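# Unload three sand cores from mould onto plywood

## Task

Lift three sand cores out of the mould: the long core with the rounded nose, plus the two upright bladed cores in the mould half on the robot's right side. Set all three down on the plywood boards next to the mould and release them. The remaining two cores must still be standing in the mould when you finish.

## Robot and tools

Robot: two 6-joint arms, left_arm and right_arm, each with a two-finger gripper and a wrist camera (cam_left_wrist, cam_right_wrist, both 896x504 pixels). Joint order in every row and every result list is waist, shoulder, elbow, wrist pitch, wrist yaw, wrist roll, then the gripper.

Frames: the scene frame has its origin at table-top height, halfway between the two nominal arm bases. +x points out over the table, +z points up, and left_arm is on the +y side. Image left/right does not match arm names. Calibrated bases: left_arm at (+0.031, +0.345, 0) m, quat_wxyz (+1.000, 0, 0, +0.008); right_arm at (+0.030, -0.335, 0) m, quat_wxyz (+1.000, 0, 0, -0.014). Both bases have +z as up. Each arm's end_effector_position (m) and end_effector_quat_wxyz are given in that arm's own base frame, not the scene frame. The reported point sits between the finger pads, roughly 1 cm short of the tips. Fingers extend along the gripper's +z axis and close along its y axis. Reported hand poses may be wrong by a few cm, more when the arm is stretched far.

execute_actions(actions, cameras): actions is a list of actions. Each action is a list of 1 to 15 rows. Each control step lasts 1/30 s and an action always runs 15 steps (0.5 s); if you give fewer rows, the last row repeats. A row is one flat list of 14 numbers, each in [-1, 1], covering both arms even if one stays still: six joint values and an opening for left_arm, then six joint values and an opening for right_arm. Joint values are offsets, not poses: they are measured from the Joint targets that held when that action began, not from the previous row, so sending the same offset in the next action moves further again. Scale: 1.0 equals 1.202 rad for the waist, 1.258 shoulder, 1.3 elbow, 2.073 wrist pitch, 2.022 for wrist yaw and wrist roll. The opening is absolute: +1 fully open, -1 fully shut; between those, the fingers go to where grip_measured would read that number. An empty actions list just reports state and images. cameras picks image sources: omitted, null or ["all"] gives both, [] gives none, an unknown name invalidates the call.

Joint ranges (rad): waist -2.618 to 3.054, shoulder 0.000 to 3.142, elbow 0.000 to 3.142, wrist pitch -1.571 to 1.571, wrist yaw -1.571 to 1.571, wrist roll -2.094 to 2.094. Real ends may differ by up to 0.059 rad. An action aiming more than 0.059 rad beyond a range end is rejected for both arms; if the first action of a call fails, the whole call is rejected. Joints asked past their real end stop there and the result may say "joint sent to its limit".

move(target, speed, blend, opening_speed, blocking, cameras): target is one 14-number row or a list of up to 15 such rows, same layout and scale as above. Every row is an offset from the Joint targets at the start of the call, not from the prior row. All joints travel together, so the hand follows a curve; nothing is avoided, including the other arm. speed is the peak rate in rad/s of the joint with the longest way to go, 0.01 to 2 (default 0.5), one value or one per target. blend (rad) rounds intermediate corners; 0 stops at each. opening_speed is how fast commanded openings change, in scale units per second, at least 0.2; use low values to close gently. Finger values of later rows are applied only after the arms come to rest at that row. blocking=false returns after about 0.5 s while the move keeps going. The result adds a "move:" line: done, off_target (resting more than 0.035 rad from target), moving, held or fault, possibly limits=held, plus each lagging arm's worst joint and its error. done does not imply no contact.

wait(seconds 0 to 10, cameras) lets time pass with last commands held. stop(cameras) brakes a running move. zoom_image(camera, region) enlarges part of the latest image of cam_left_wrist or cam_right_wrist; region is [x0, y0, x1, y1] pixels from the top-left, at most 504x504. finished_scene(scene) ends the current scene irreversibly; scene is its integer number.

Result lines: Joint positions (rad) and Joint velocities (rad/s) per arm, each ending with the pad gap (m; 0.094 fully open); "within noise" means effectively still. Joint targets are the base for your next offsets. Tool commands show current gripper commands; to keep a gripper as is, resend its value, since 0 means half-closed. grip_measured reads on the opening scale, slightly wide when empty and narrower than a firmly squeezed part. grip_effort_nm is motor effort (negative closing), not pad force, and has offset and drift. Joint torques follow joint order, include gravity, are noisy; joints 1 to 3 wrap at ±28 N m. "joint command not followed" means the clearance check altered some steps. MOTOR HOT appears at 75 °C; at 90 °C the arm folds and idles; at 100 °C it goes limp.

Motion limits: per step each joint target stays within a lead of its measured angle (0.202 waist, 0.258 shoulder, 0.3 elbow, 0.573 wrist pitch, 0.522 yaw and roll, rad); targets that would move the hand over 200 mm are scaled back. Large moves may need several actions; tiny ones may not start. To end a push, command targets back past the current positions.

Avoid: dropping cores, opening while a core still moves, fast impacts, hard presses, arms striking each other, knocking over the two cores that must stay, and anything leaving the table. Grip sand cores gently and close slowly. Release by commanding an opening well above grip_measured once the core rests on the board. Occasional random tugs may disturb held parts. Avoid long stretched holds that heat motors.

Each tool is called after "Request:" by a JSON object that holds its "api" and its "payload", one argument or row to a line.

## Session

Request:
{"api": "execute_actions", "payload": {
  "actions": []
}}

Scene clock: 0.00 s.
left_arm: end_effector_position=(+0.3919, -0.2703, +0.3417) grip_measured=+1.000 grip_effort_nm=n/a end_effector_quat_wxyz=(+0.564, +0.433, +0.543, -0.447) | right_arm: end_effector_position=(+0.3255, +0.0985, +0.1807) grip_measured=+1.000 grip_effort_nm=n/a end_effector_quat_wxyz=(+0.100, -0.217, +0.970, -0.037)
Joint positions: left_arm=[-0.271 1.676 1.232 0.519 1.072 -0.062 0.094] | right_arm=[0.342 1.662 1.591 -1.308 0.097 -0.107 0.094]
Joint velocities: within noise
Joint torques (N m): no reading
Heat: left arm: 32 °C; right arm: 34 °C.
Joint targets: left_arm=[-0.271 1.667 1.240 0.516 1.072 -0.062] | right_arm=[0.342 1.652 1.601 -1.306 0.099 -0.106]
Tool commands: left_gripper/opening=+1.0 right_gripper/opening=+1.0

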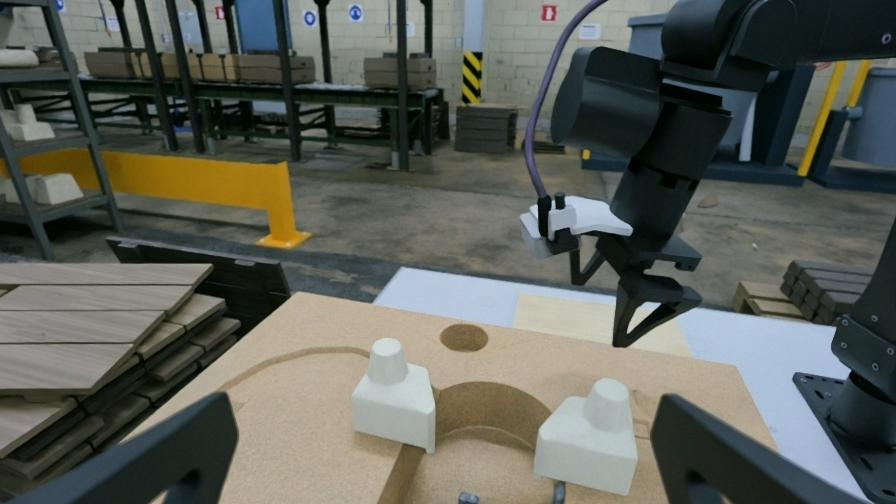

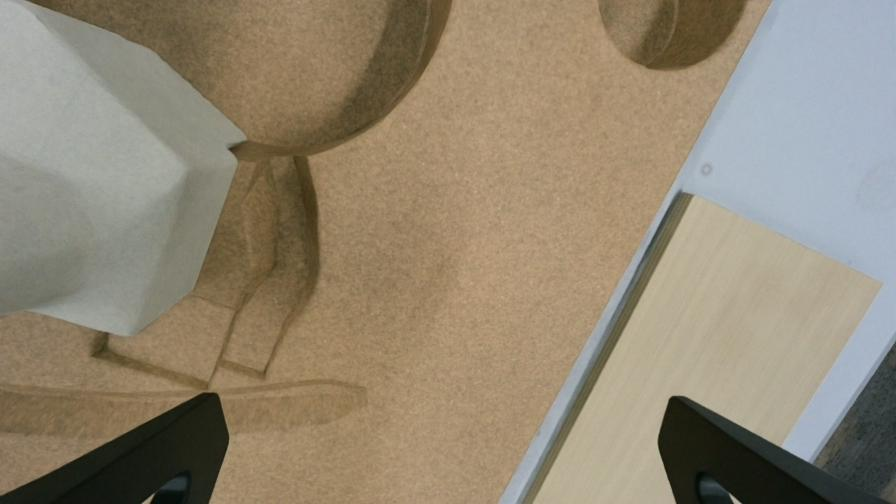

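Request:
{"api": "move", "payload": {
  "target": [
    [-0.005,0.08,0.15,-0.15,-0.04,0.09,1,0,-0.2,0,0,0,0,1],
    [-0.0275,0.472,0.946,-0.924,-0.2235,0.525,1,0.0316,0.3245,0.4777,0.103,-0.049,0.0524,1]
  ],
  "speed": 0.9,
  "blend": 0.1
}}

Scene clock: 14.33 s.
left_arm: end_effector_position=(+0.4414, -0.2411, +0.2378) grip_measured=+1.000 grip_effort_nm=0.032 end_effector_quat_wxyz=(+0.278, +0.609, +0.711, -0.215) | right_arm: end_effector_position=(+0.4812, +0.1876, +0.2409) grip_measured=+1.000 grip_effort_nm=0.027 end_effector_quat_wxyz=(+0.291, -0.179, +0.939, +0.050)
Joint positions: left_arm=[-0.296 2.234 2.446 -1.387 0.615 0.993 0.094] | right_arm=[0.372 2.051 2.19 -1.11 0.007 -0.007 0.094]
Joint velocities: within noise
Joint torques (N m): left_arm=[-0.51 -8.8 6.54 1 0.44 0] | right_arm=[0.69 -8.88 8.02 1.17 -0.08 0.03]
Heat: left arm: 34 °C; right arm: 34 °C.
Joint targets: left_arm=[-0.304 2.260 2.470 -1.400 0.620 1.000] | right_arm=[0.380 2.060 2.221 -1.092 0.000 0.000]
move: done

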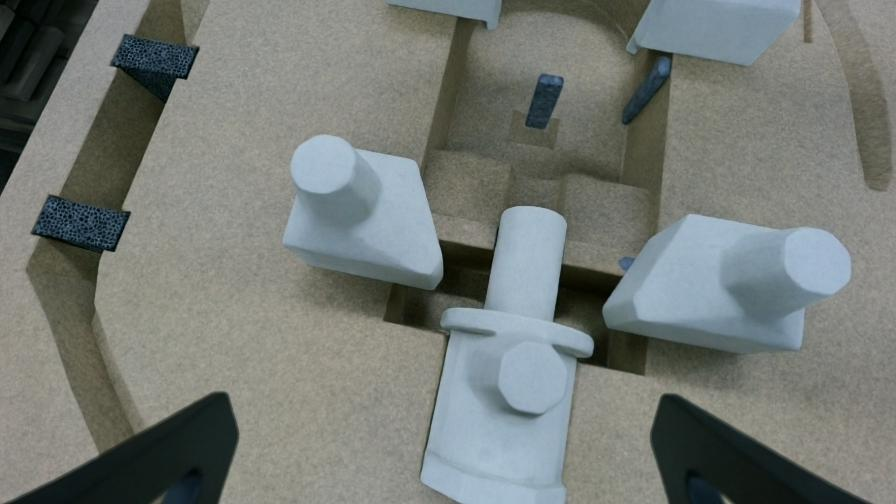

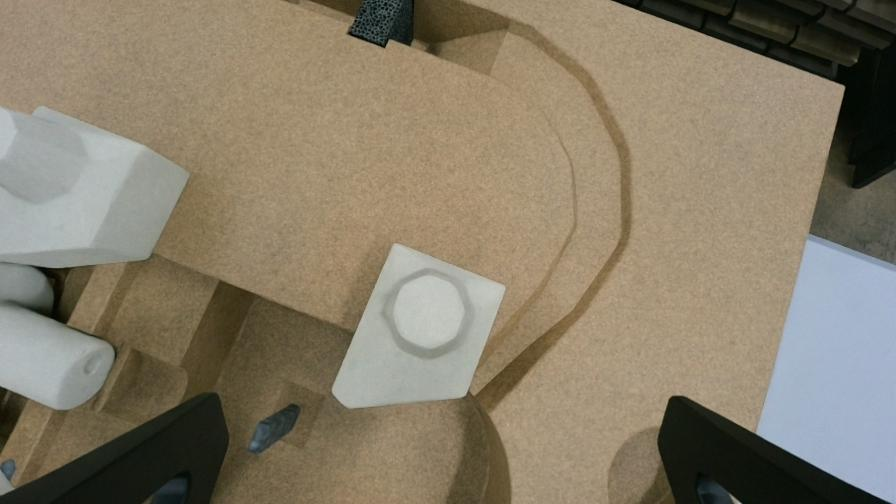

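Request:
{"api": "move", "payload": {
  "target": [-0.03,-0.195,-0.527,0.2282,0,0,1,0.0083,0.0477,-0.1815,0.1056,0,0,1],
  "speed": 0.3
}}

Scene clock: 36.87 s.
left_arm: end_effector_position=(+0.4156, -0.2509, +0.1426) grip_measured=+1.000 grip_effort_nm=0.027 end_effector_quat_wxyz=(+0.262, +0.621, +0.705, -0.224) | right_arm: end_effector_position=(+0.4996, +0.2009, +0.1682) grip_measured=+1.000 grip_effort_nm=0.027 end_effector_quat_wxyz=(+0.275, -0.185, +0.942, +0.049)
Joint positions: left_arm=[-0.332 2.063 1.795 -0.933 0.613 0.994 0.094] | right_arm=[0.382 2.107 1.996 -0.892 0.006 -0.006 0.094]
Joint velocities: within noise
Joint torques (N m): left_arm=[-0.57 -13.6 4.38 1.18 0.45 0.01] | right_arm=[0.68 -9.28 5.12 1.12 -0.07 0.03]
Heat: left arm: 39 °C; right arm: 38 °C.
Joint targets: left_arm=[-0.340 2.015 1.785 -0.927 0.620 1.000] | right_arm=[0.390 2.120 1.986 -0.873 0.000 0.000]
move: off_target (left_arm); left_arm: the shoulder is farthest, 0.048 rad from its target

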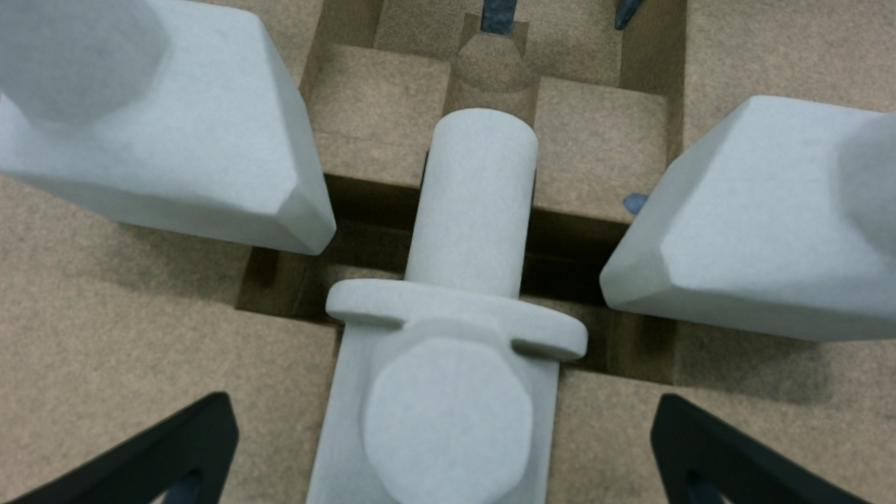

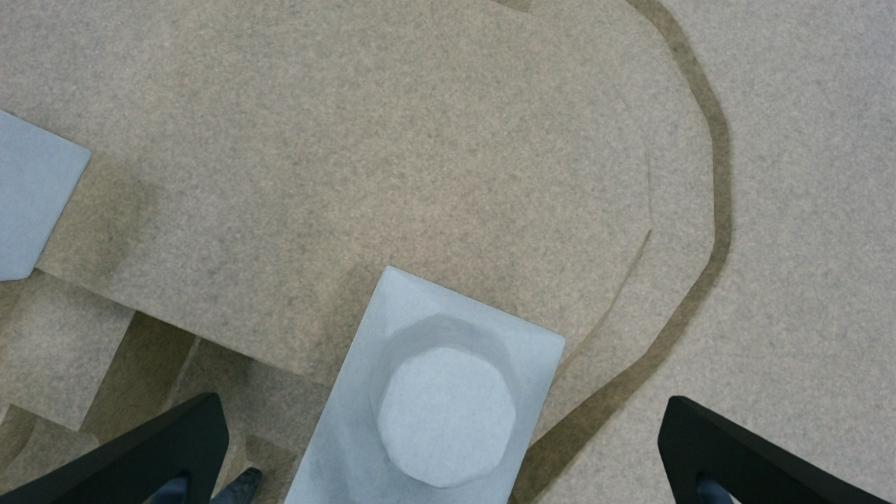

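Request:
{"api": "move", "payload": {
  "target": [0,0,0,0,0,0,-0.6,0,0,0,0,0,0,-0.62],
  "speed": 0.2,
  "opening_speed": 0.8
}}

Scene clock: 42.53 s.
left_arm: end_effector_position=(+0.4159, -0.2509, +0.1427) grip_measured=-0.234 grip_effort_nm=-0.999 end_effector_quat_wxyz=(+0.263, +0.621, +0.704, -0.223) | right_arm: end_effector_position=(+0.4999, +0.2010, +0.1684) grip_measured=-0.406 grip_effort_nm=-0.999 end_effector_quat_wxyz=(+0.276, -0.184, +0.942, +0.050)
Joint positions: left_arm=[-0.332 2.063 1.795 -0.932 0.613 0.995 0.036] | right_arm=[0.382 2.107 1.996 -0.89 0.006 -0.006 0.028]
Joint velocities: within noise
Joint torques (N m): left_arm=[-0.5 -13.53 4.29 1.16 0.48 -0.03] | right_arm=[0.68 -9.29 5.11 1.13 -0.06 0.02]
Heat: left arm: 40 °C; right arm: 38 °C.
Joint targets: left_arm=[-0.340 2.015 1.785 -0.927 0.620 1.000] | right_arm=[0.390 2.120 1.986 -0.873 0.000 0.000]
move: off_target (left_arm); left_arm: the shoulder is farthest, 0.048 rad from its target

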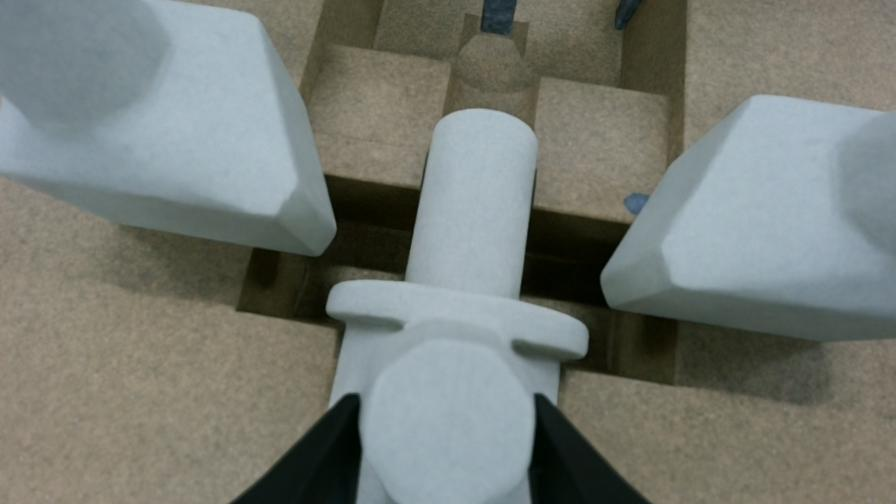

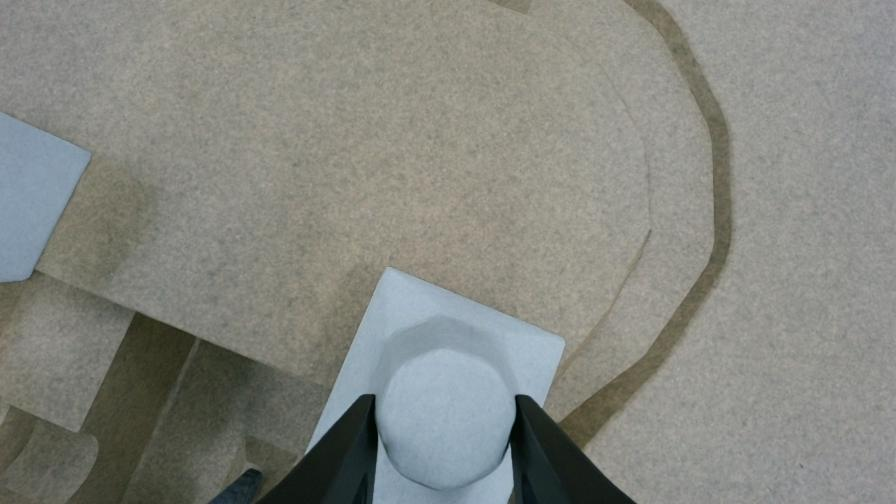

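Request:
{"api": "move", "payload": {
  "target": [
    [0,0.0437,0.156,-0.0613,0.0175,0,-0.6,0,0.0223,0.1723,-0.0613,0,0,-0.62],
    [0,0.0707,0.305,-0.1384,0.035,0,-0.6,0,0.0763,0.3554,-0.1433,0,0,-0.62],
    [0,0.0914,0.386,-0.175,0.04,0,-0.6,0,0.1312,0.4992,-0.1997,0,0,-0.62]
  ],
  "speed": 0.2,
  "blend": 0.03
}}

Scene clock: 59.43 s.
left_arm: end_effector_position=(+0.4133, -0.2517, +0.2253) grip_measured=-0.234 grip_effort_nm=-0.994 end_effector_quat_wxyz=(+0.257, +0.623, +0.703, -0.226) | right_arm: end_effector_position=(+0.5013, +0.2015, +0.2386) grip_measured=-0.407 grip_effort_nm=-1.009 end_effector_quat_wxyz=(+0.272, -0.185, +0.943, +0.049)
Joint positions: left_arm=[-0.335 2.132 2.237 -1.319 0.615 1 0.036] | right_arm=[0.382 2.284 2.588 -1.315 0.006 -0.006 0.028]
Joint velocities: within noise
Joint torques (N m): left_arm=[-0.34 -10.21 9.02 1.4 1.37 -0.07] | right_arm=[0.69 -10.58 8.8 1.22 -0.08 0.02]
Heat: left arm: 40 °C; right arm: 40 °C.
Joint targets: left_arm=[-0.340 2.130 2.286 -1.289 0.701 1.000] | right_arm=[0.390 2.285 2.635 -1.287 0.000 0.000]
move: off_target (left_arm, right_arm); left_arm: the wrist yaw is farthest, 0.086 rad from its target; right_arm: the elbow is farthest, 0.046 rad from its target

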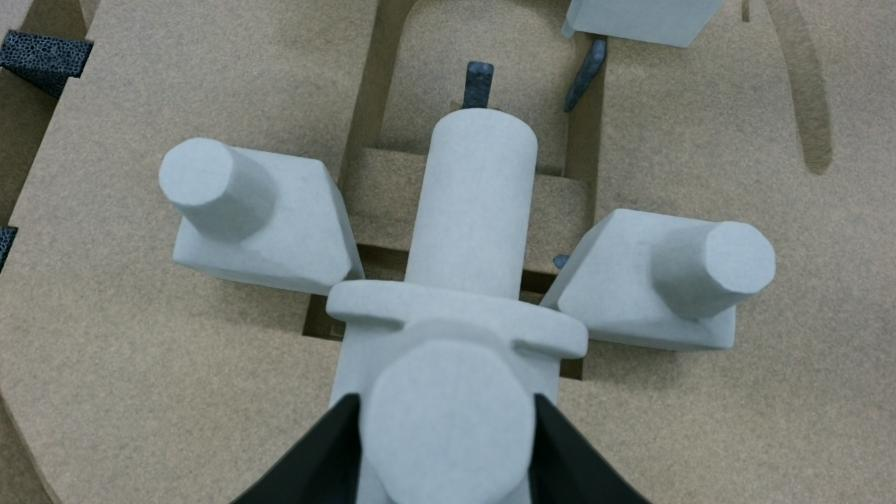

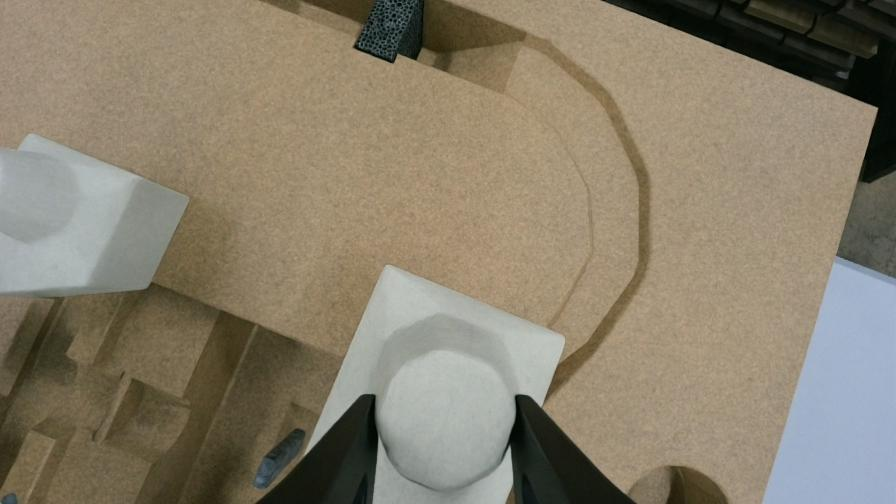

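Request:
{"api": "move", "payload": {
  "target": [
    [0.1875,-0.21,-0.274,0.0574,0,0,-0.6,-0.532,-0.024,0,0,0,0,-0.62],
    [0.9247,-0.612,-0.7777,0.1346,0,0,-0.6,-0.682,-0.3855,-0.719,0.307,0,0,-0.62]
  ],
  "speed": [0.45,0.7],
  "blend": 0.08
}}

Scene clock: 75.07 s.
left_arm: end_effector_position=(+0.2908, +0.1400, +0.2014) grip_measured=-0.234 grip_effort_nm=-1.004 end_effector_quat_wxyz=(+0.340, +0.162, +0.925, -0.055) | right_arm: end_effector_position=(+0.4595, -0.2080, +0.1990) grip_measured=-0.407 grip_effort_nm=-1.004 end_effector_quat_wxyz=(+0.329, +0.197, +0.921, -0.073)
Joint positions: left_arm=[0.77 1.412 1.267 -1.061 0.615 1 0.036] | right_arm=[-0.426 1.86 1.697 -0.721 0.002 -0.006 0.028]
Joint velocities: within noise
Joint torques (N m): left_arm=[0.17 -8.55 5.79 1.66 1.37 -0.06] | right_arm=[-0.25 -13.57 6.23 1.76 -0.03 0.03]
Heat: left arm: 42 °C; right arm: 42 °C.
Joint targets: left_arm=[0.771 1.360 1.275 -1.010 0.701 1.000] | right_arm=[-0.430 1.800 1.700 -0.651 0.000 0.000]
move: off_target (left_arm, right_arm); left_arm: the wrist yaw is farthest, 0.086 rad from its target; right_arm: the wrist pitch is farthest, 0.070 rad from its target

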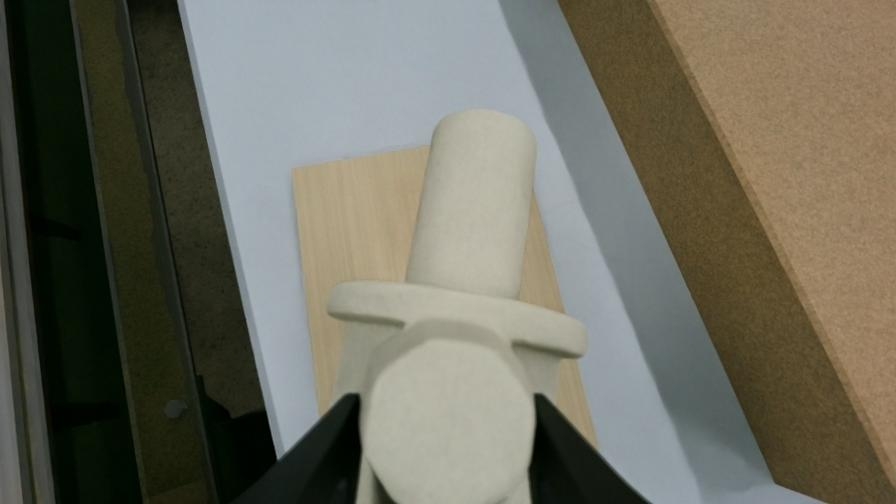

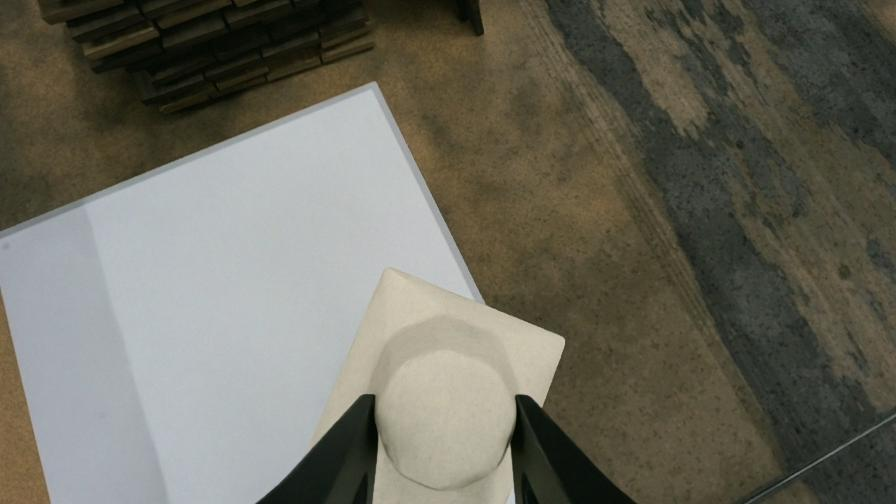

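Request:
{"api": "move", "payload": {
  "target": [
    [0.0416,-0.0612,-0.2654,0.135,0,0,-0.6,0,-0.376,-0.693,0.28,0,0,-0.62],
    [0.0416,-0.0612,-0.31,0.1688,0,0,-0.6,0,-0.376,-0.693,0.28,0,0,-0.62]
  ],
  "speed": [0.5,0.12]
}}

Scene clock: 88.03 s.
left_arm: end_effector_position=(+0.2698, +0.1366, +0.1181) grip_measured=-0.234 grip_effort_nm=-0.999 end_effector_quat_wxyz=(+0.348, +0.145, +0.925, -0.039) | right_arm: end_effector_position=(+0.3566, -0.1612, +0.1313) grip_measured=-0.407 grip_effort_nm=-0.999 end_effector_quat_wxyz=(+0.402, +0.191, +0.891, -0.089)
Joint positions: left_arm=[0.813 1.333 0.863 -0.714 0.617 1 0.036] | right_arm=[-0.426 1.365 0.796 -0.152 0.002 -0.006 0.028]
Joint velocities: within noise
Joint torques (N m): left_arm=[0.65 -7.61 5.76 1.74 1.34 -0.06] | right_arm=[-0.31 -7.69 6.23 2.05 -0.03 0.03]
Heat: left arm: 39 °C; right arm: 47 °C.
Joint targets: left_arm=[0.821 1.283 0.872 -0.660 0.701 1.000] | right_arm=[-0.430 1.327 0.799 -0.070 0.000 0.000]
move: off_target (left_arm, right_arm); left_arm: the wrist yaw is farthest, 0.084 rad from its target; right_arm: the wrist pitch is farthest, 0.082 rad from its target

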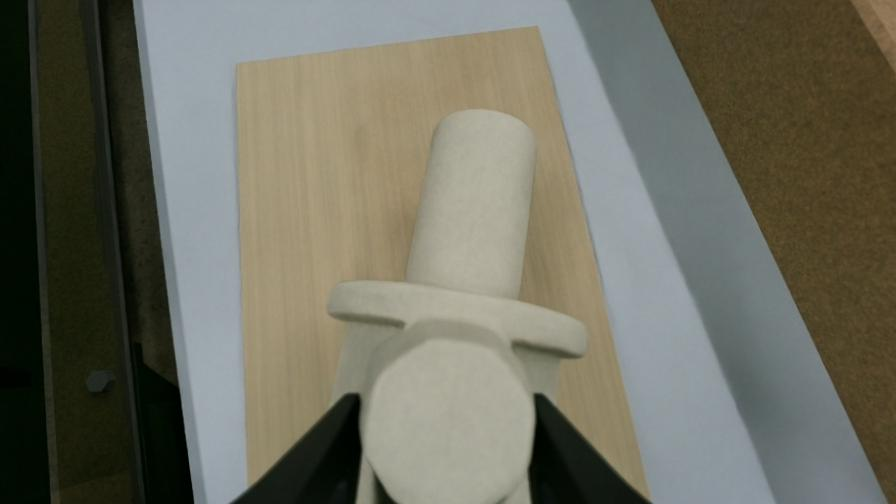

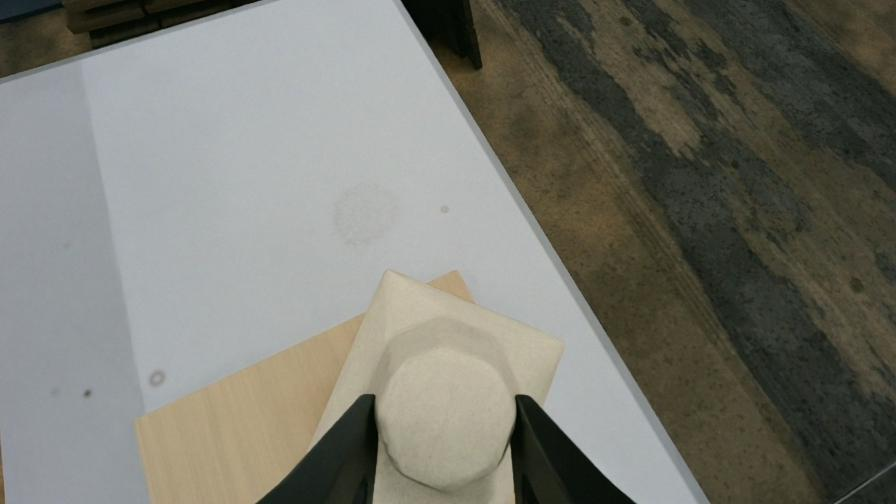

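Request:
{"api": "move", "payload": {
  "target": [
    [0,0,-0.031,0.0193,0,0,-0.6,-0.025,-0.0135,-0.2415,0.339,0,0,-0.62]
  ],
  "speed": 0.4
}}

Scene clock: 104.20 s.
left_arm: end_effector_position=(+0.2681, +0.1349, +0.1086) grip_measured=-0.234 grip_effort_nm=-0.999 end_effector_quat_wxyz=(+0.348, +0.145, +0.925, -0.039) | right_arm: end_effector_position=(+0.3604, -0.1744, +0.1442) grip_measured=-0.407 grip_effort_nm=-1.004 end_effector_quat_wxyz=(+0.561, +0.181, +0.797, -0.132)
Joint positions: left_arm=[0.813 1.333 0.824 -0.674 0.617 1 0.036] | right_arm=[-0.452 1.351 0.48 0.529 0.002 -0.006 0.028]
Joint velocities: within noise
Joint torques (N m): left_arm=[0.7 -7.5 5.63 1.71 1.34 -0.07] | right_arm=[-0.65 -7.36 5.86 2.51 -0.03 0.03]
Heat: left arm: 38 °C; right arm: 43 °C.
Joint targets: left_arm=[0.821 1.283 0.832 -0.621 0.701 1.000] | right_arm=[-0.460 1.310 0.485 0.632 0.000 0.000]
move: off_target (left_arm, right_arm); left_arm: the wrist yaw is farthest, 0.084 rad from its target; right_arm: the wrist pitch is farthest, 0.104 rad from its target

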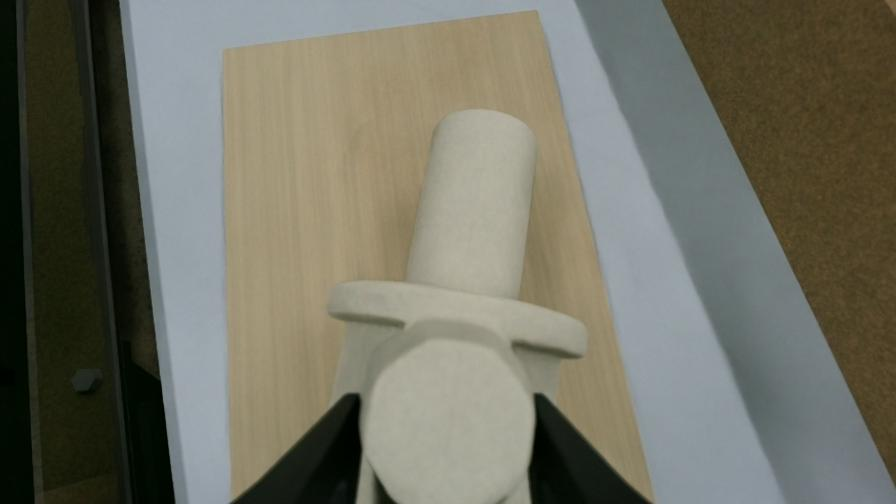

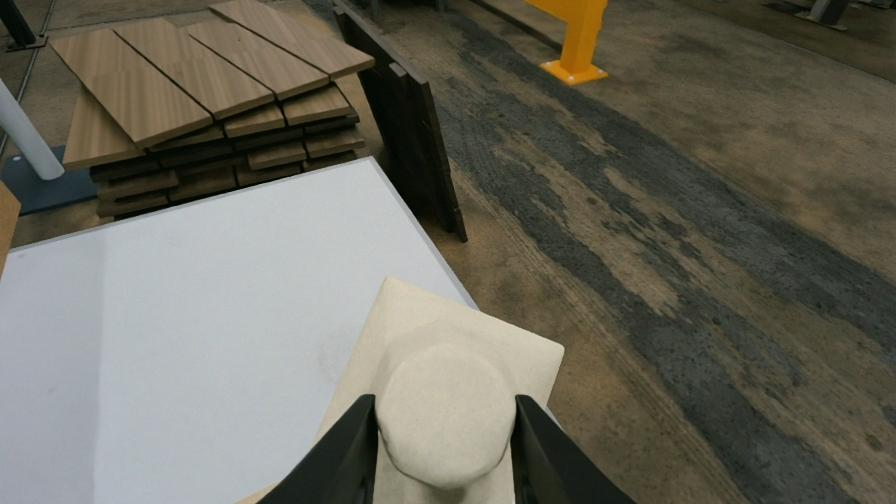

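Request:
{"api": "move", "payload": {
  "target": [
    [0,0,-0.023,0.0145,0,0,-0.6,0,-0.0596,-0.1185,-0.0637,0,0,-0.62],
    [0,0,-0.023,0.0145,0,0,-0.6,0,-0.0994,-0.1885,-0.0781,0,0,-0.62]
  ],
  "speed": 0.12,
  "blend": 0.03
}}

Scene clock: 118.53 s.
left_arm: end_effector_position=(+0.2724, +0.1364, +0.1191) grip_measured=-0.279 grip_effort_nm=-0.994 end_effector_quat_wxyz=(+0.374, +0.153, +0.914, -0.022) | right_arm: end_effector_position=(+0.3111, -0.1502, +0.1064) grip_measured=-0.410 grip_effort_nm=-0.999 end_effector_quat_wxyz=(+0.537, +0.185, +0.814, -0.126)
Joint positions: left_arm=[0.82 1.295 0.806 -0.629 0.644 0.998 0.034] | right_arm=[-0.452 1.188 0.263 0.522 0.001 -0.006 0.028]
Joint velocities: within noise
Joint torques (N m): left_arm=[0.14 -4.53 4.79 1.65 1.02 -0.06] | right_arm=[-0.65 -2.8 3.67 1.02 -0.02 0.03]
Heat: left arm: 37 °C; right arm: 46 °C.
Joint targets: left_arm=[0.821 1.283 0.802 -0.590 0.701 1.000] | right_arm=[-0.460 1.185 0.240 0.470 0.000 0.000]
move: off_target (left_arm, right_arm); left_arm: the wrist yaw is farthest, 0.057 rad from its target; right_arm: the wrist pitch is farthest, 0.052 rad from its target

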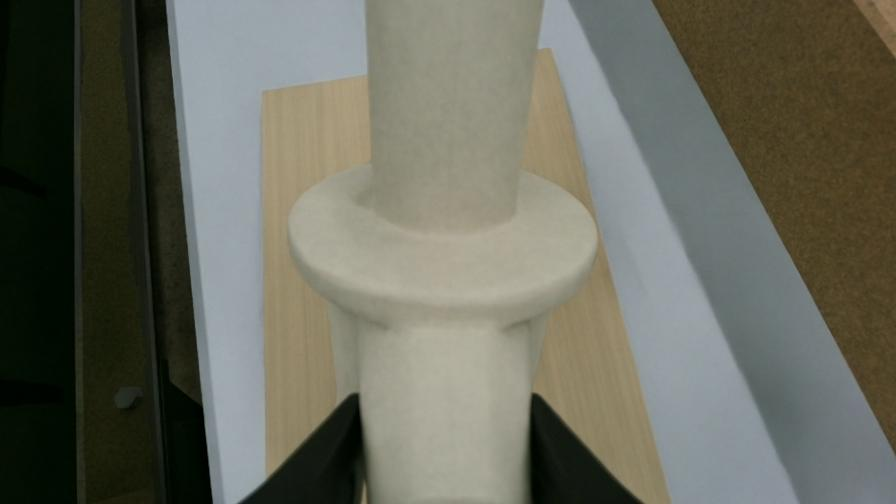

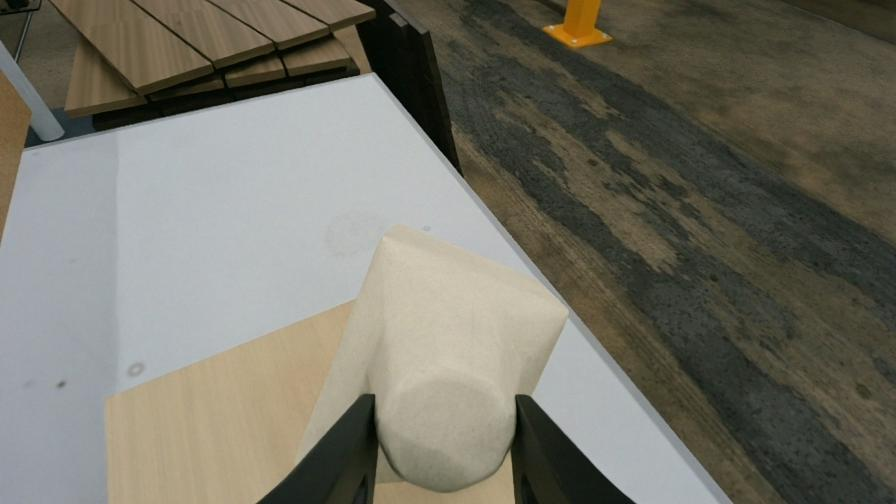

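Request:
{"api": "move", "payload": {
  "target": [
    [0,-0.038,0.0985,-0.053,0,0,-0.75,0,0,0,0,0,0,-0.62],
    [0.145,-0.165,0.025,-0.082,0,0,-0.75,0,0,0,0,0,0,-0.62]
  ],
  "speed": 0.2,
  "blend": 0.03,
  "cameras": ["cam_left_wrist"]
}}

Scene clock: 139.50 s.
left_arm: end_effector_position=(+0.2236, +0.1548, +0.1490) grip_measured=-0.279 grip_effort_nm=-0.999 end_effector_quat_wxyz=(+0.365, +0.073, +0.928, +0.022) | right_arm: end_effector_position=(+0.3111, -0.1502, +0.1065) grip_measured=-0.410 grip_effort_nm=-1.004 end_effector_quat_wxyz=(+0.537, +0.185, +0.813, -0.126)
Joint positions: left_arm=[0.989 1.118 0.824 -0.816 0.614 0.998 0.034] | right_arm=[-0.452 1.188 0.263 0.523 0.001 -0.006 0.028]
Joint velocities: within noise
Joint torques (N m): left_arm=[0.59 -5.56 6.13 1.86 1.38 -0.05] | right_arm=[-0.65 -2.77 3.67 1.02 -0.03 0.02]
Heat: left arm: 35 °C; right arm: 40 °C.
Joint targets: left_arm=[0.996 1.076 0.835 -0.760 0.701 1.000] | right_arm=[-0.460 1.185 0.240 0.471 0.000 0.000]
move: off_target (left_arm, right_arm); left_arm: the wrist yaw is farthest, 0.087 rad from its target; right_arm: the wrist pitch is farthest, 0.053 rad from its target
Images, in order (width x height): cam_left_wrist 896x504.

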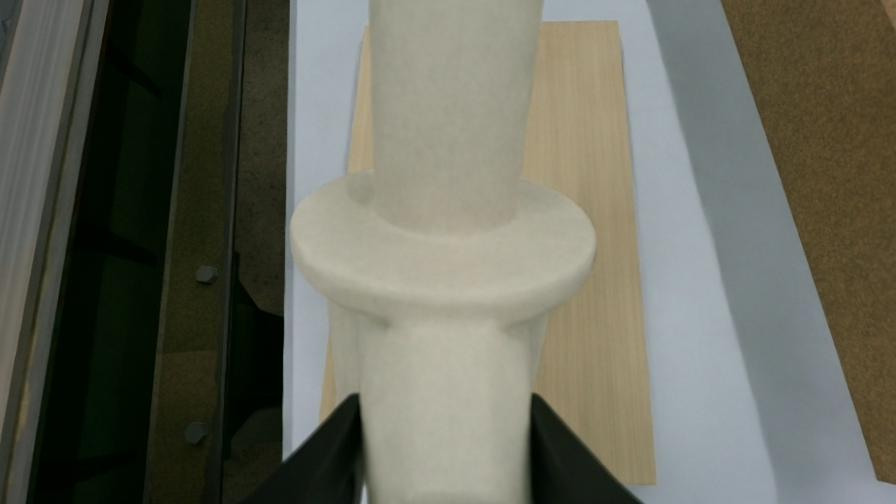

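Request:
{"api": "move", "payload": {
  "target": [
    [0,0.05,-0.1115,0.0675,0,0,-0.75,0,0,0,0,0,0,-0.62],
    [-0.0998,0.1526,-0.0115,0.0772,0,0,-0.75,0,0,0,0,0,0,-0.62]
  ],
  "speed": 0.15,
  "blend": 0.02,
  "cameras": ["cam_left_wrist"]
}}

Scene clock: 153.37 s.
left_arm: end_effector_position=(+0.2583, +0.1467, +0.1194) grip_measured=-0.279 grip_effort_nm=-0.994 end_effector_quat_wxyz=(+0.377, +0.122, +0.918, -0.014) | right_arm: end_effector_position=(+0.3111, -0.1502, +0.1065) grip_measured=-0.410 grip_effort_nm=-1.004 end_effector_quat_wxyz=(+0.537, +0.185, +0.813, -0.126)
Joint positions: left_arm=[0.887 1.264 0.784 -0.643 0.654 0.997 0.034] | right_arm=[-0.452 1.188 0.263 0.523 0.001 -0.006 0.028]
Joint velocities: within noise
Joint torques (N m): left_arm=[-0.8 -3.08 8.18 1.68 0.92 -0.01] | right_arm=[-0.66 -2.77 3.66 1.01 -0.03 0.03]
Heat: left arm: 36 °C; right arm: 39 °C.
Joint targets: left_arm=[0.876 1.268 0.820 -0.600 0.701 1.000] | right_arm=[-0.460 1.185 0.240 0.471 0.000 0.000]
move: off_target (left_arm, right_arm); left_arm: the wrist yaw is farthest, 0.047 rad from its target; right_arm: the wrist pitch is farthest, 0.052 rad from its target
Images, in order (width x height): cam_left_wrist 896x504.

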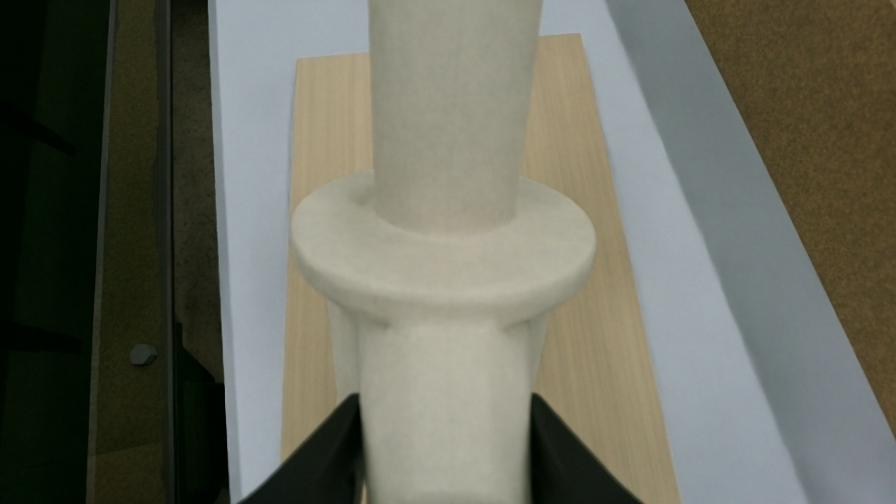

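Request:
{"api": "move", "payload": {
  "target": [
    [0,-0.08,0.04,-0.03,0,0,-0.8,0,0,0,0,0,0,-0.62],
    [-0.3186,0.202,0.436,-0.3015,-0.3467,-0.2028,-0.8,0,0,0,0,0,0,-0.62]
  ],
  "speed": 0.35,
  "blend": 0.05,
  "cameras": ["cam_left_wrist"]
}}

Scene clock: 167.87 s.
left_arm: end_effector_position=(+0.2588, +0.1417, +0.1495) grip_measured=-0.279 grip_effort_nm=-0.999 end_effector_quat_wxyz=(+0.061, +0.049, +0.996, +0.036) | right_arm: end_effector_position=(+0.3111, -0.1502, +0.1065) grip_measured=-0.410 grip_effort_nm=-1.004 end_effector_quat_wxyz=(+0.537, +0.185, +0.813, -0.126)
Joint positions: left_arm=[0.499 1.526 1.338 -1.241 0.002 0.597 0.034] | right_arm=[-0.452 1.188 0.263 0.523 0.001 -0.006 0.028]
Joint velocities: within noise
Joint torques (N m): left_arm=[-0.39 -5.59 8.96 0.88 0.01 -0.13] | right_arm=[-0.65 -2.78 3.69 1.02 -0.03 0.03]
Heat: left arm: 36 °C; right arm: 38 °C.
Joint targets: left_arm=[0.493 1.522 1.387 -1.225 0.000 0.590] | right_arm=[-0.460 1.185 0.240 0.471 0.000 0.000]
move: off_target (left_arm, right_arm); left_arm: the elbow is farthest, 0.049 rad from its target; right_arm: the wrist pitch is farthest, 0.052 rad from its target
Images, in order (width x height): cam_left_wrist 896x504.

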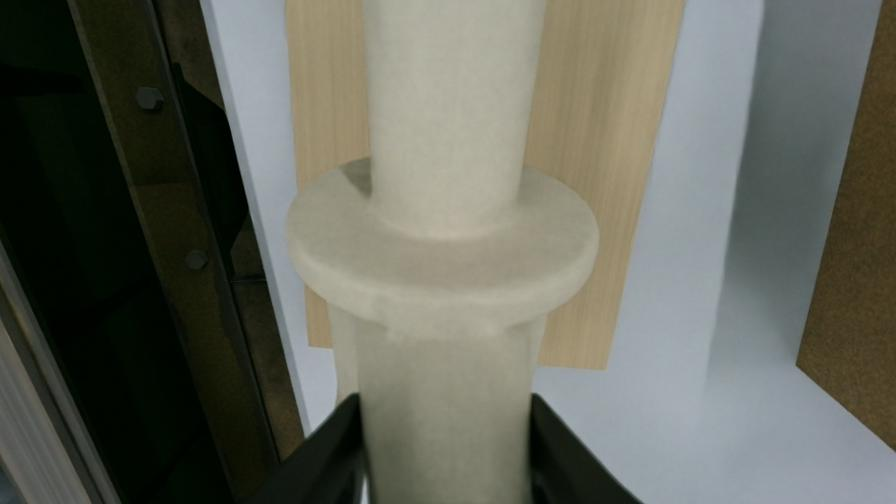

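Request:
{"api": "move", "payload": {
  "target": [
    [-0.019,0.2576,0.2485,-0.1085,0,0,-0.8,0,0,0,0,0,0,-0.62],
    [-0.019,0.2576,0.165,-0.077,0,0,-0.8,0,0,0,0,0,0,-0.62]
  ],
  "speed": [0.3,0.1],
  "cameras": ["cam_left_wrist"]
}}

Scene clock: 184.23 s.
left_arm: end_effector_position=(+0.2915, +0.1521, +0.1213) grip_measured=-0.279 grip_effort_nm=-0.999 end_effector_quat_wxyz=(-0.027, +0.059, +0.998, -0.016) | right_arm: end_effector_position=(+0.3111, -0.1502, +0.1065) grip_measured=-0.410 grip_effort_nm=-1.004 end_effector_quat_wxyz=(+0.537, +0.185, +0.813, -0.126)
Joint positions: left_arm=[0.478 1.849 1.596 -1.381 0 0.595 0.034] | right_arm=[-0.452 1.188 0.263 0.523 0.001 -0.006 0.028]
Joint velocities: within noise
Joint torques (N m): left_arm=[-0.49 -7.97 4.89 0.26 0.02 -0.13] | right_arm=[-0.65 -2.8 3.66 1.02 -0.02 0.03]
Heat: left arm: 38 °C; right arm: 38 °C.
Joint targets: left_arm=[0.470 1.846 1.601 -1.385 0.000 0.590] | right_arm=[-0.460 1.185 0.240 0.471 0.000 0.000]
move: off_target (right_arm); right_arm: the wrist pitch is farthest, 0.052 rad from its target
Images, in order (width x height): cam_left_wrist 896x504.

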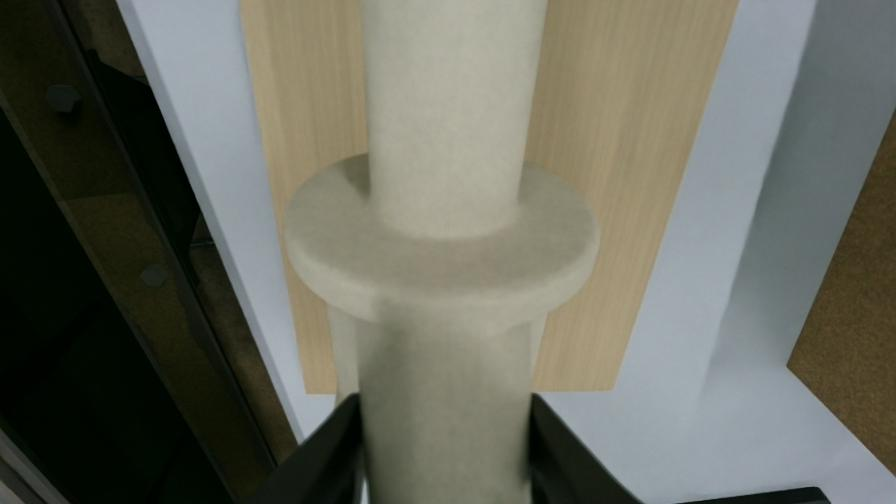

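Request:
{"api": "move", "payload": {
  "target": [
    [0,0,-0.027,0.015,0,0,-0.8,0,0,0,0,0,0,-0.62]
  ],
  "speed": 0.08,
  "cameras": ["cam_left_wrist"]
}}

Scene clock: 187.53 s.
left_arm: end_effector_position=(+0.2904, +0.1526, +0.1138) grip_measured=-0.279 grip_effort_nm=-0.999 end_effector_quat_wxyz=(-0.030, +0.058, +0.998, -0.015) | right_arm: end_effector_position=(+0.3111, -0.1502, +0.1065) grip_measured=-0.410 grip_effort_nm=-0.999 end_effector_quat_wxyz=(+0.537, +0.185, +0.813, -0.126)
Joint positions: left_arm=[0.478 1.849 1.566 -1.353 -0.005 0.595 0.034] | right_arm=[-0.452 1.188 0.263 0.523 0.001 -0.006 0.028]
Joint velocities: within noise
Joint torques (N m): left_arm=[-0.58 -7.95 4.42 0.29 0.07 -0.12] | right_arm=[-0.66 -2.77 3.67 1.02 -0.02 0.03]
Heat: left arm: 37 °C; right arm: 38 °C.
Joint targets: left_arm=[0.470 1.846 1.566 -1.354 0.000 0.590] | right_arm=[-0.460 1.185 0.240 0.471 0.000 0.000]
move: off_target (right_arm); right_arm: the wrist pitch is farthest, 0.052 rad from its target
Images, in order (width x height): cam_left_wrist 896x504.

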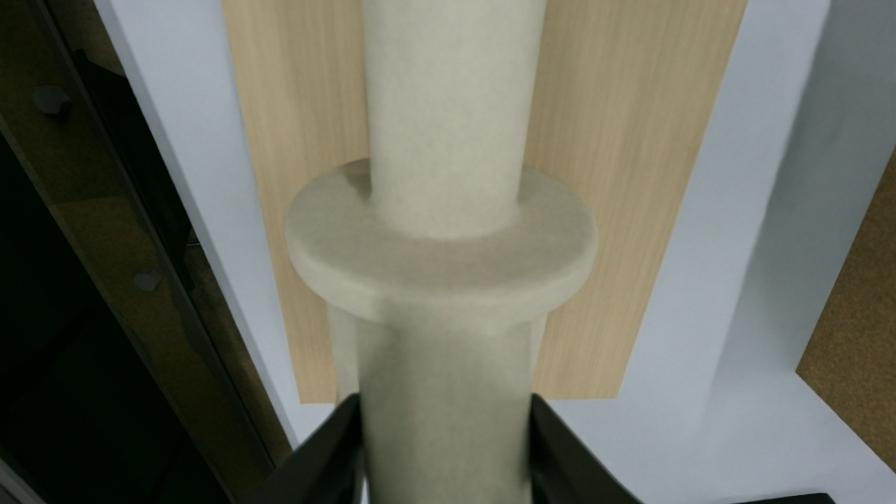

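Request:
{"api": "move", "payload": {
  "target": [
    [0,0,-0.035,0.018,0,0,-0.8,0,0,0,0,0,0,-0.62]
  ],
  "speed": 0.08,
  "cameras": ["cam_left_wrist"]
}}

Scene clock: 190.60 s.
left_arm: end_effector_position=(+0.2937, +0.1512, +0.1099) grip_measured=-0.279 grip_effort_nm=-0.999 end_effector_quat_wxyz=(-0.024, +0.061, +0.998, -0.012) | right_arm: end_effector_position=(+0.3111, -0.1502, +0.1065) grip_measured=-0.410 grip_effort_nm=-0.999 end_effector_quat_wxyz=(+0.537, +0.185, +0.813, -0.126)
Joint positions: left_arm=[0.47 1.848 1.549 -1.327 -0.004 0.593 0.034] | right_arm=[-0.452 1.188 0.263 0.523 0.001 -0.006 0.028]
Joint velocities: within noise
Joint torques (N m): left_arm=[0.01 -7.79 2.09 0.45 0.06 -0.11] | right_arm=[-0.66 -2.8 3.66 1.02 -0.03 0.03]
Heat: left arm: 37 °C; right arm: 38 °C.
Joint targets: left_arm=[0.470 1.846 1.520 -1.316 0.000 0.590] | right_arm=[-0.460 1.185 0.240 0.471 0.000 0.000]
move: off_target (right_arm); right_arm: the wrist pitch is farthest, 0.052 rad from its target
Images, in order (width x height): cam_left_wrist 896x504.

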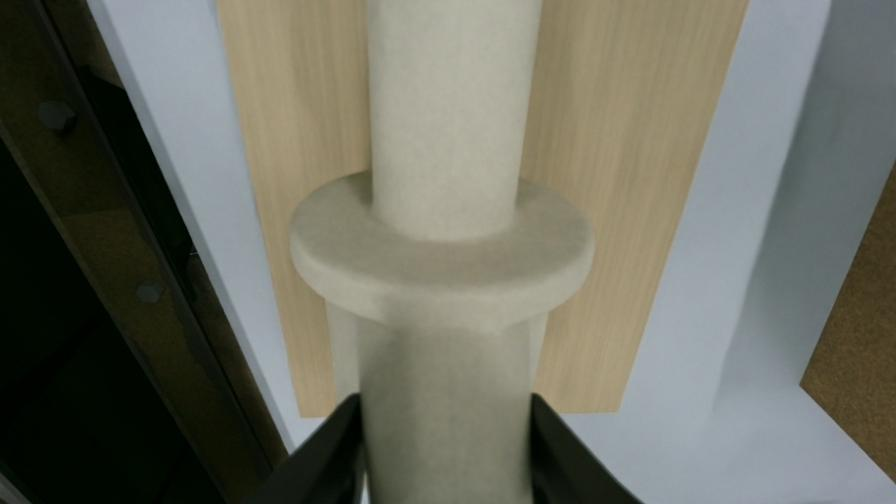

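Request:
{"api": "move", "payload": {
  "target": [
    [0,0,-0.035,0.012,0,0,-0.8,0,0,0,0,0,0,-0.62]
  ],
  "speed": 0.08,
  "cameras": ["cam_left_wrist"]
}}

Scene clock: 193.30 s.
left_arm: end_effector_position=(+0.2933, +0.1506, +0.1092) grip_measured=-0.279 grip_effort_nm=-1.004 end_effector_quat_wxyz=(-0.014, +0.061, +0.998, -0.007) | right_arm: end_effector_position=(+0.3111, -0.1502, +0.1065) grip_measured=-0.410 grip_effort_nm=-1.004 end_effector_quat_wxyz=(+0.537, +0.185, +0.813, -0.126)
Joint positions: left_arm=[0.47 1.824 1.518 -1.297 -0.002 0.593 0.034] | right_arm=[-0.452 1.188 0.263 0.523 0.001 -0.006 0.028]
Joint velocities: within noise
Joint torques (N m): left_arm=[-0.01 -6.01 1.13 0.43 0.06 -0.1] | right_arm=[-0.68 -2.77 3.67 1.03 -0.03 0.03]
Heat: left arm: 36 °C; right arm: 38 °C.
Joint targets: left_arm=[0.470 1.846 1.475 -1.292 0.000 0.590] | right_arm=[-0.460 1.185 0.240 0.471 0.000 0.000]
move: off_target (left_arm, right_arm); left_arm: the elbow is farthest, 0.044 rad from its target; right_arm: the wrist pitch is farthest, 0.052 rad from its target
Images, in order (width x height): cam_left_wrist 896x504.

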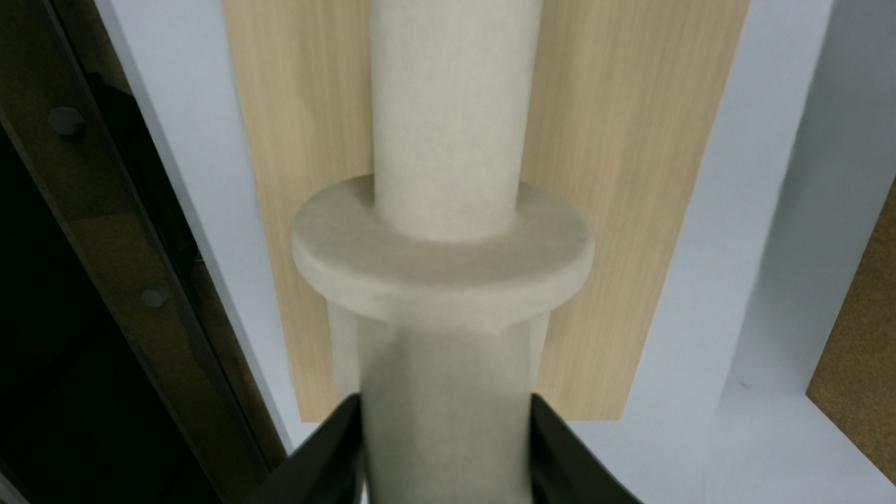

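Request:
{"api": "move", "payload": {
  "target": [
    [0,-0.01,0.022,0,0,0,-0.8,0,0,0,0,0,0,-0.62],
    [0,-0.01,0.022,0,0,0,0.0,0,0,0,0,0,0,-0.62]
  ],
  "speed": 0.08,
  "opening_speed": 0.3,
  "cameras": ["cam_left_wrist"]
}}

Scene clock: 199.83 s.
left_arm: end_effector_position=(+0.2926, +0.1502, +0.1083) grip_measured=-0.002 grip_effort_nm=0.125 end_effector_quat_wxyz=(-0.015, +0.061, +0.998, -0.008) | right_arm: end_effector_position=(+0.3111, -0.1502, +0.1065) grip_measured=-0.410 grip_effort_nm=-1.004 end_effector_quat_wxyz=(+0.537, +0.185, +0.813, -0.126)
Joint positions: left_arm=[0.47 1.823 1.513 -1.295 -0.002 0.591 0.047] | right_arm=[-0.452 1.188 0.263 0.523 0.001 -0.006 0.028]
Joint velocities: within noise
Joint torques (N m): left_arm=[0.08 -6.82 3.74 0.39 0.02 -0.07] | right_arm=[-0.65 -2.8 3.64 1.02 -0.03 0.02]
Heat: left arm: 37 °C; right arm: 38 °C.
Joint targets: left_arm=[0.470 1.833 1.504 -1.292 -0.001 0.590] | right_arm=[-0.460 1.185 0.240 0.471 0.000 0.000]
move: off_target (right_arm); right_arm: the wrist pitch is farthest, 0.052 rad from its target
Images, in order (width x height): cam_left_wrist 896x504.

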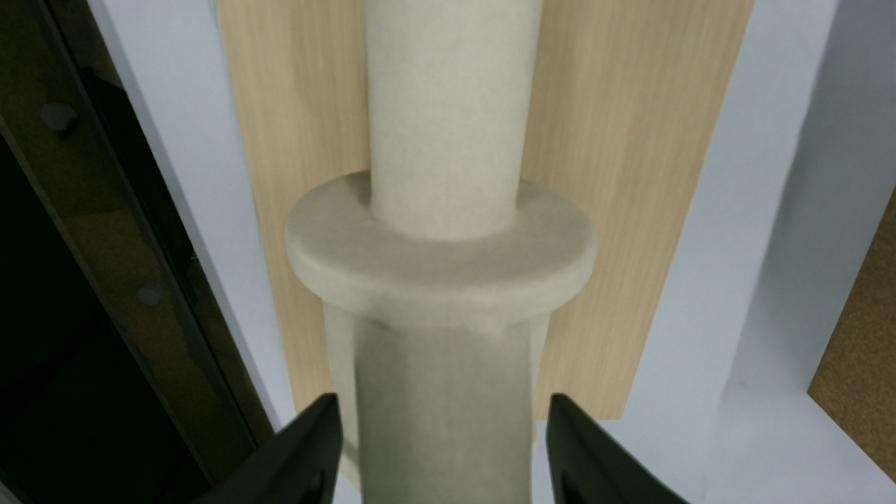

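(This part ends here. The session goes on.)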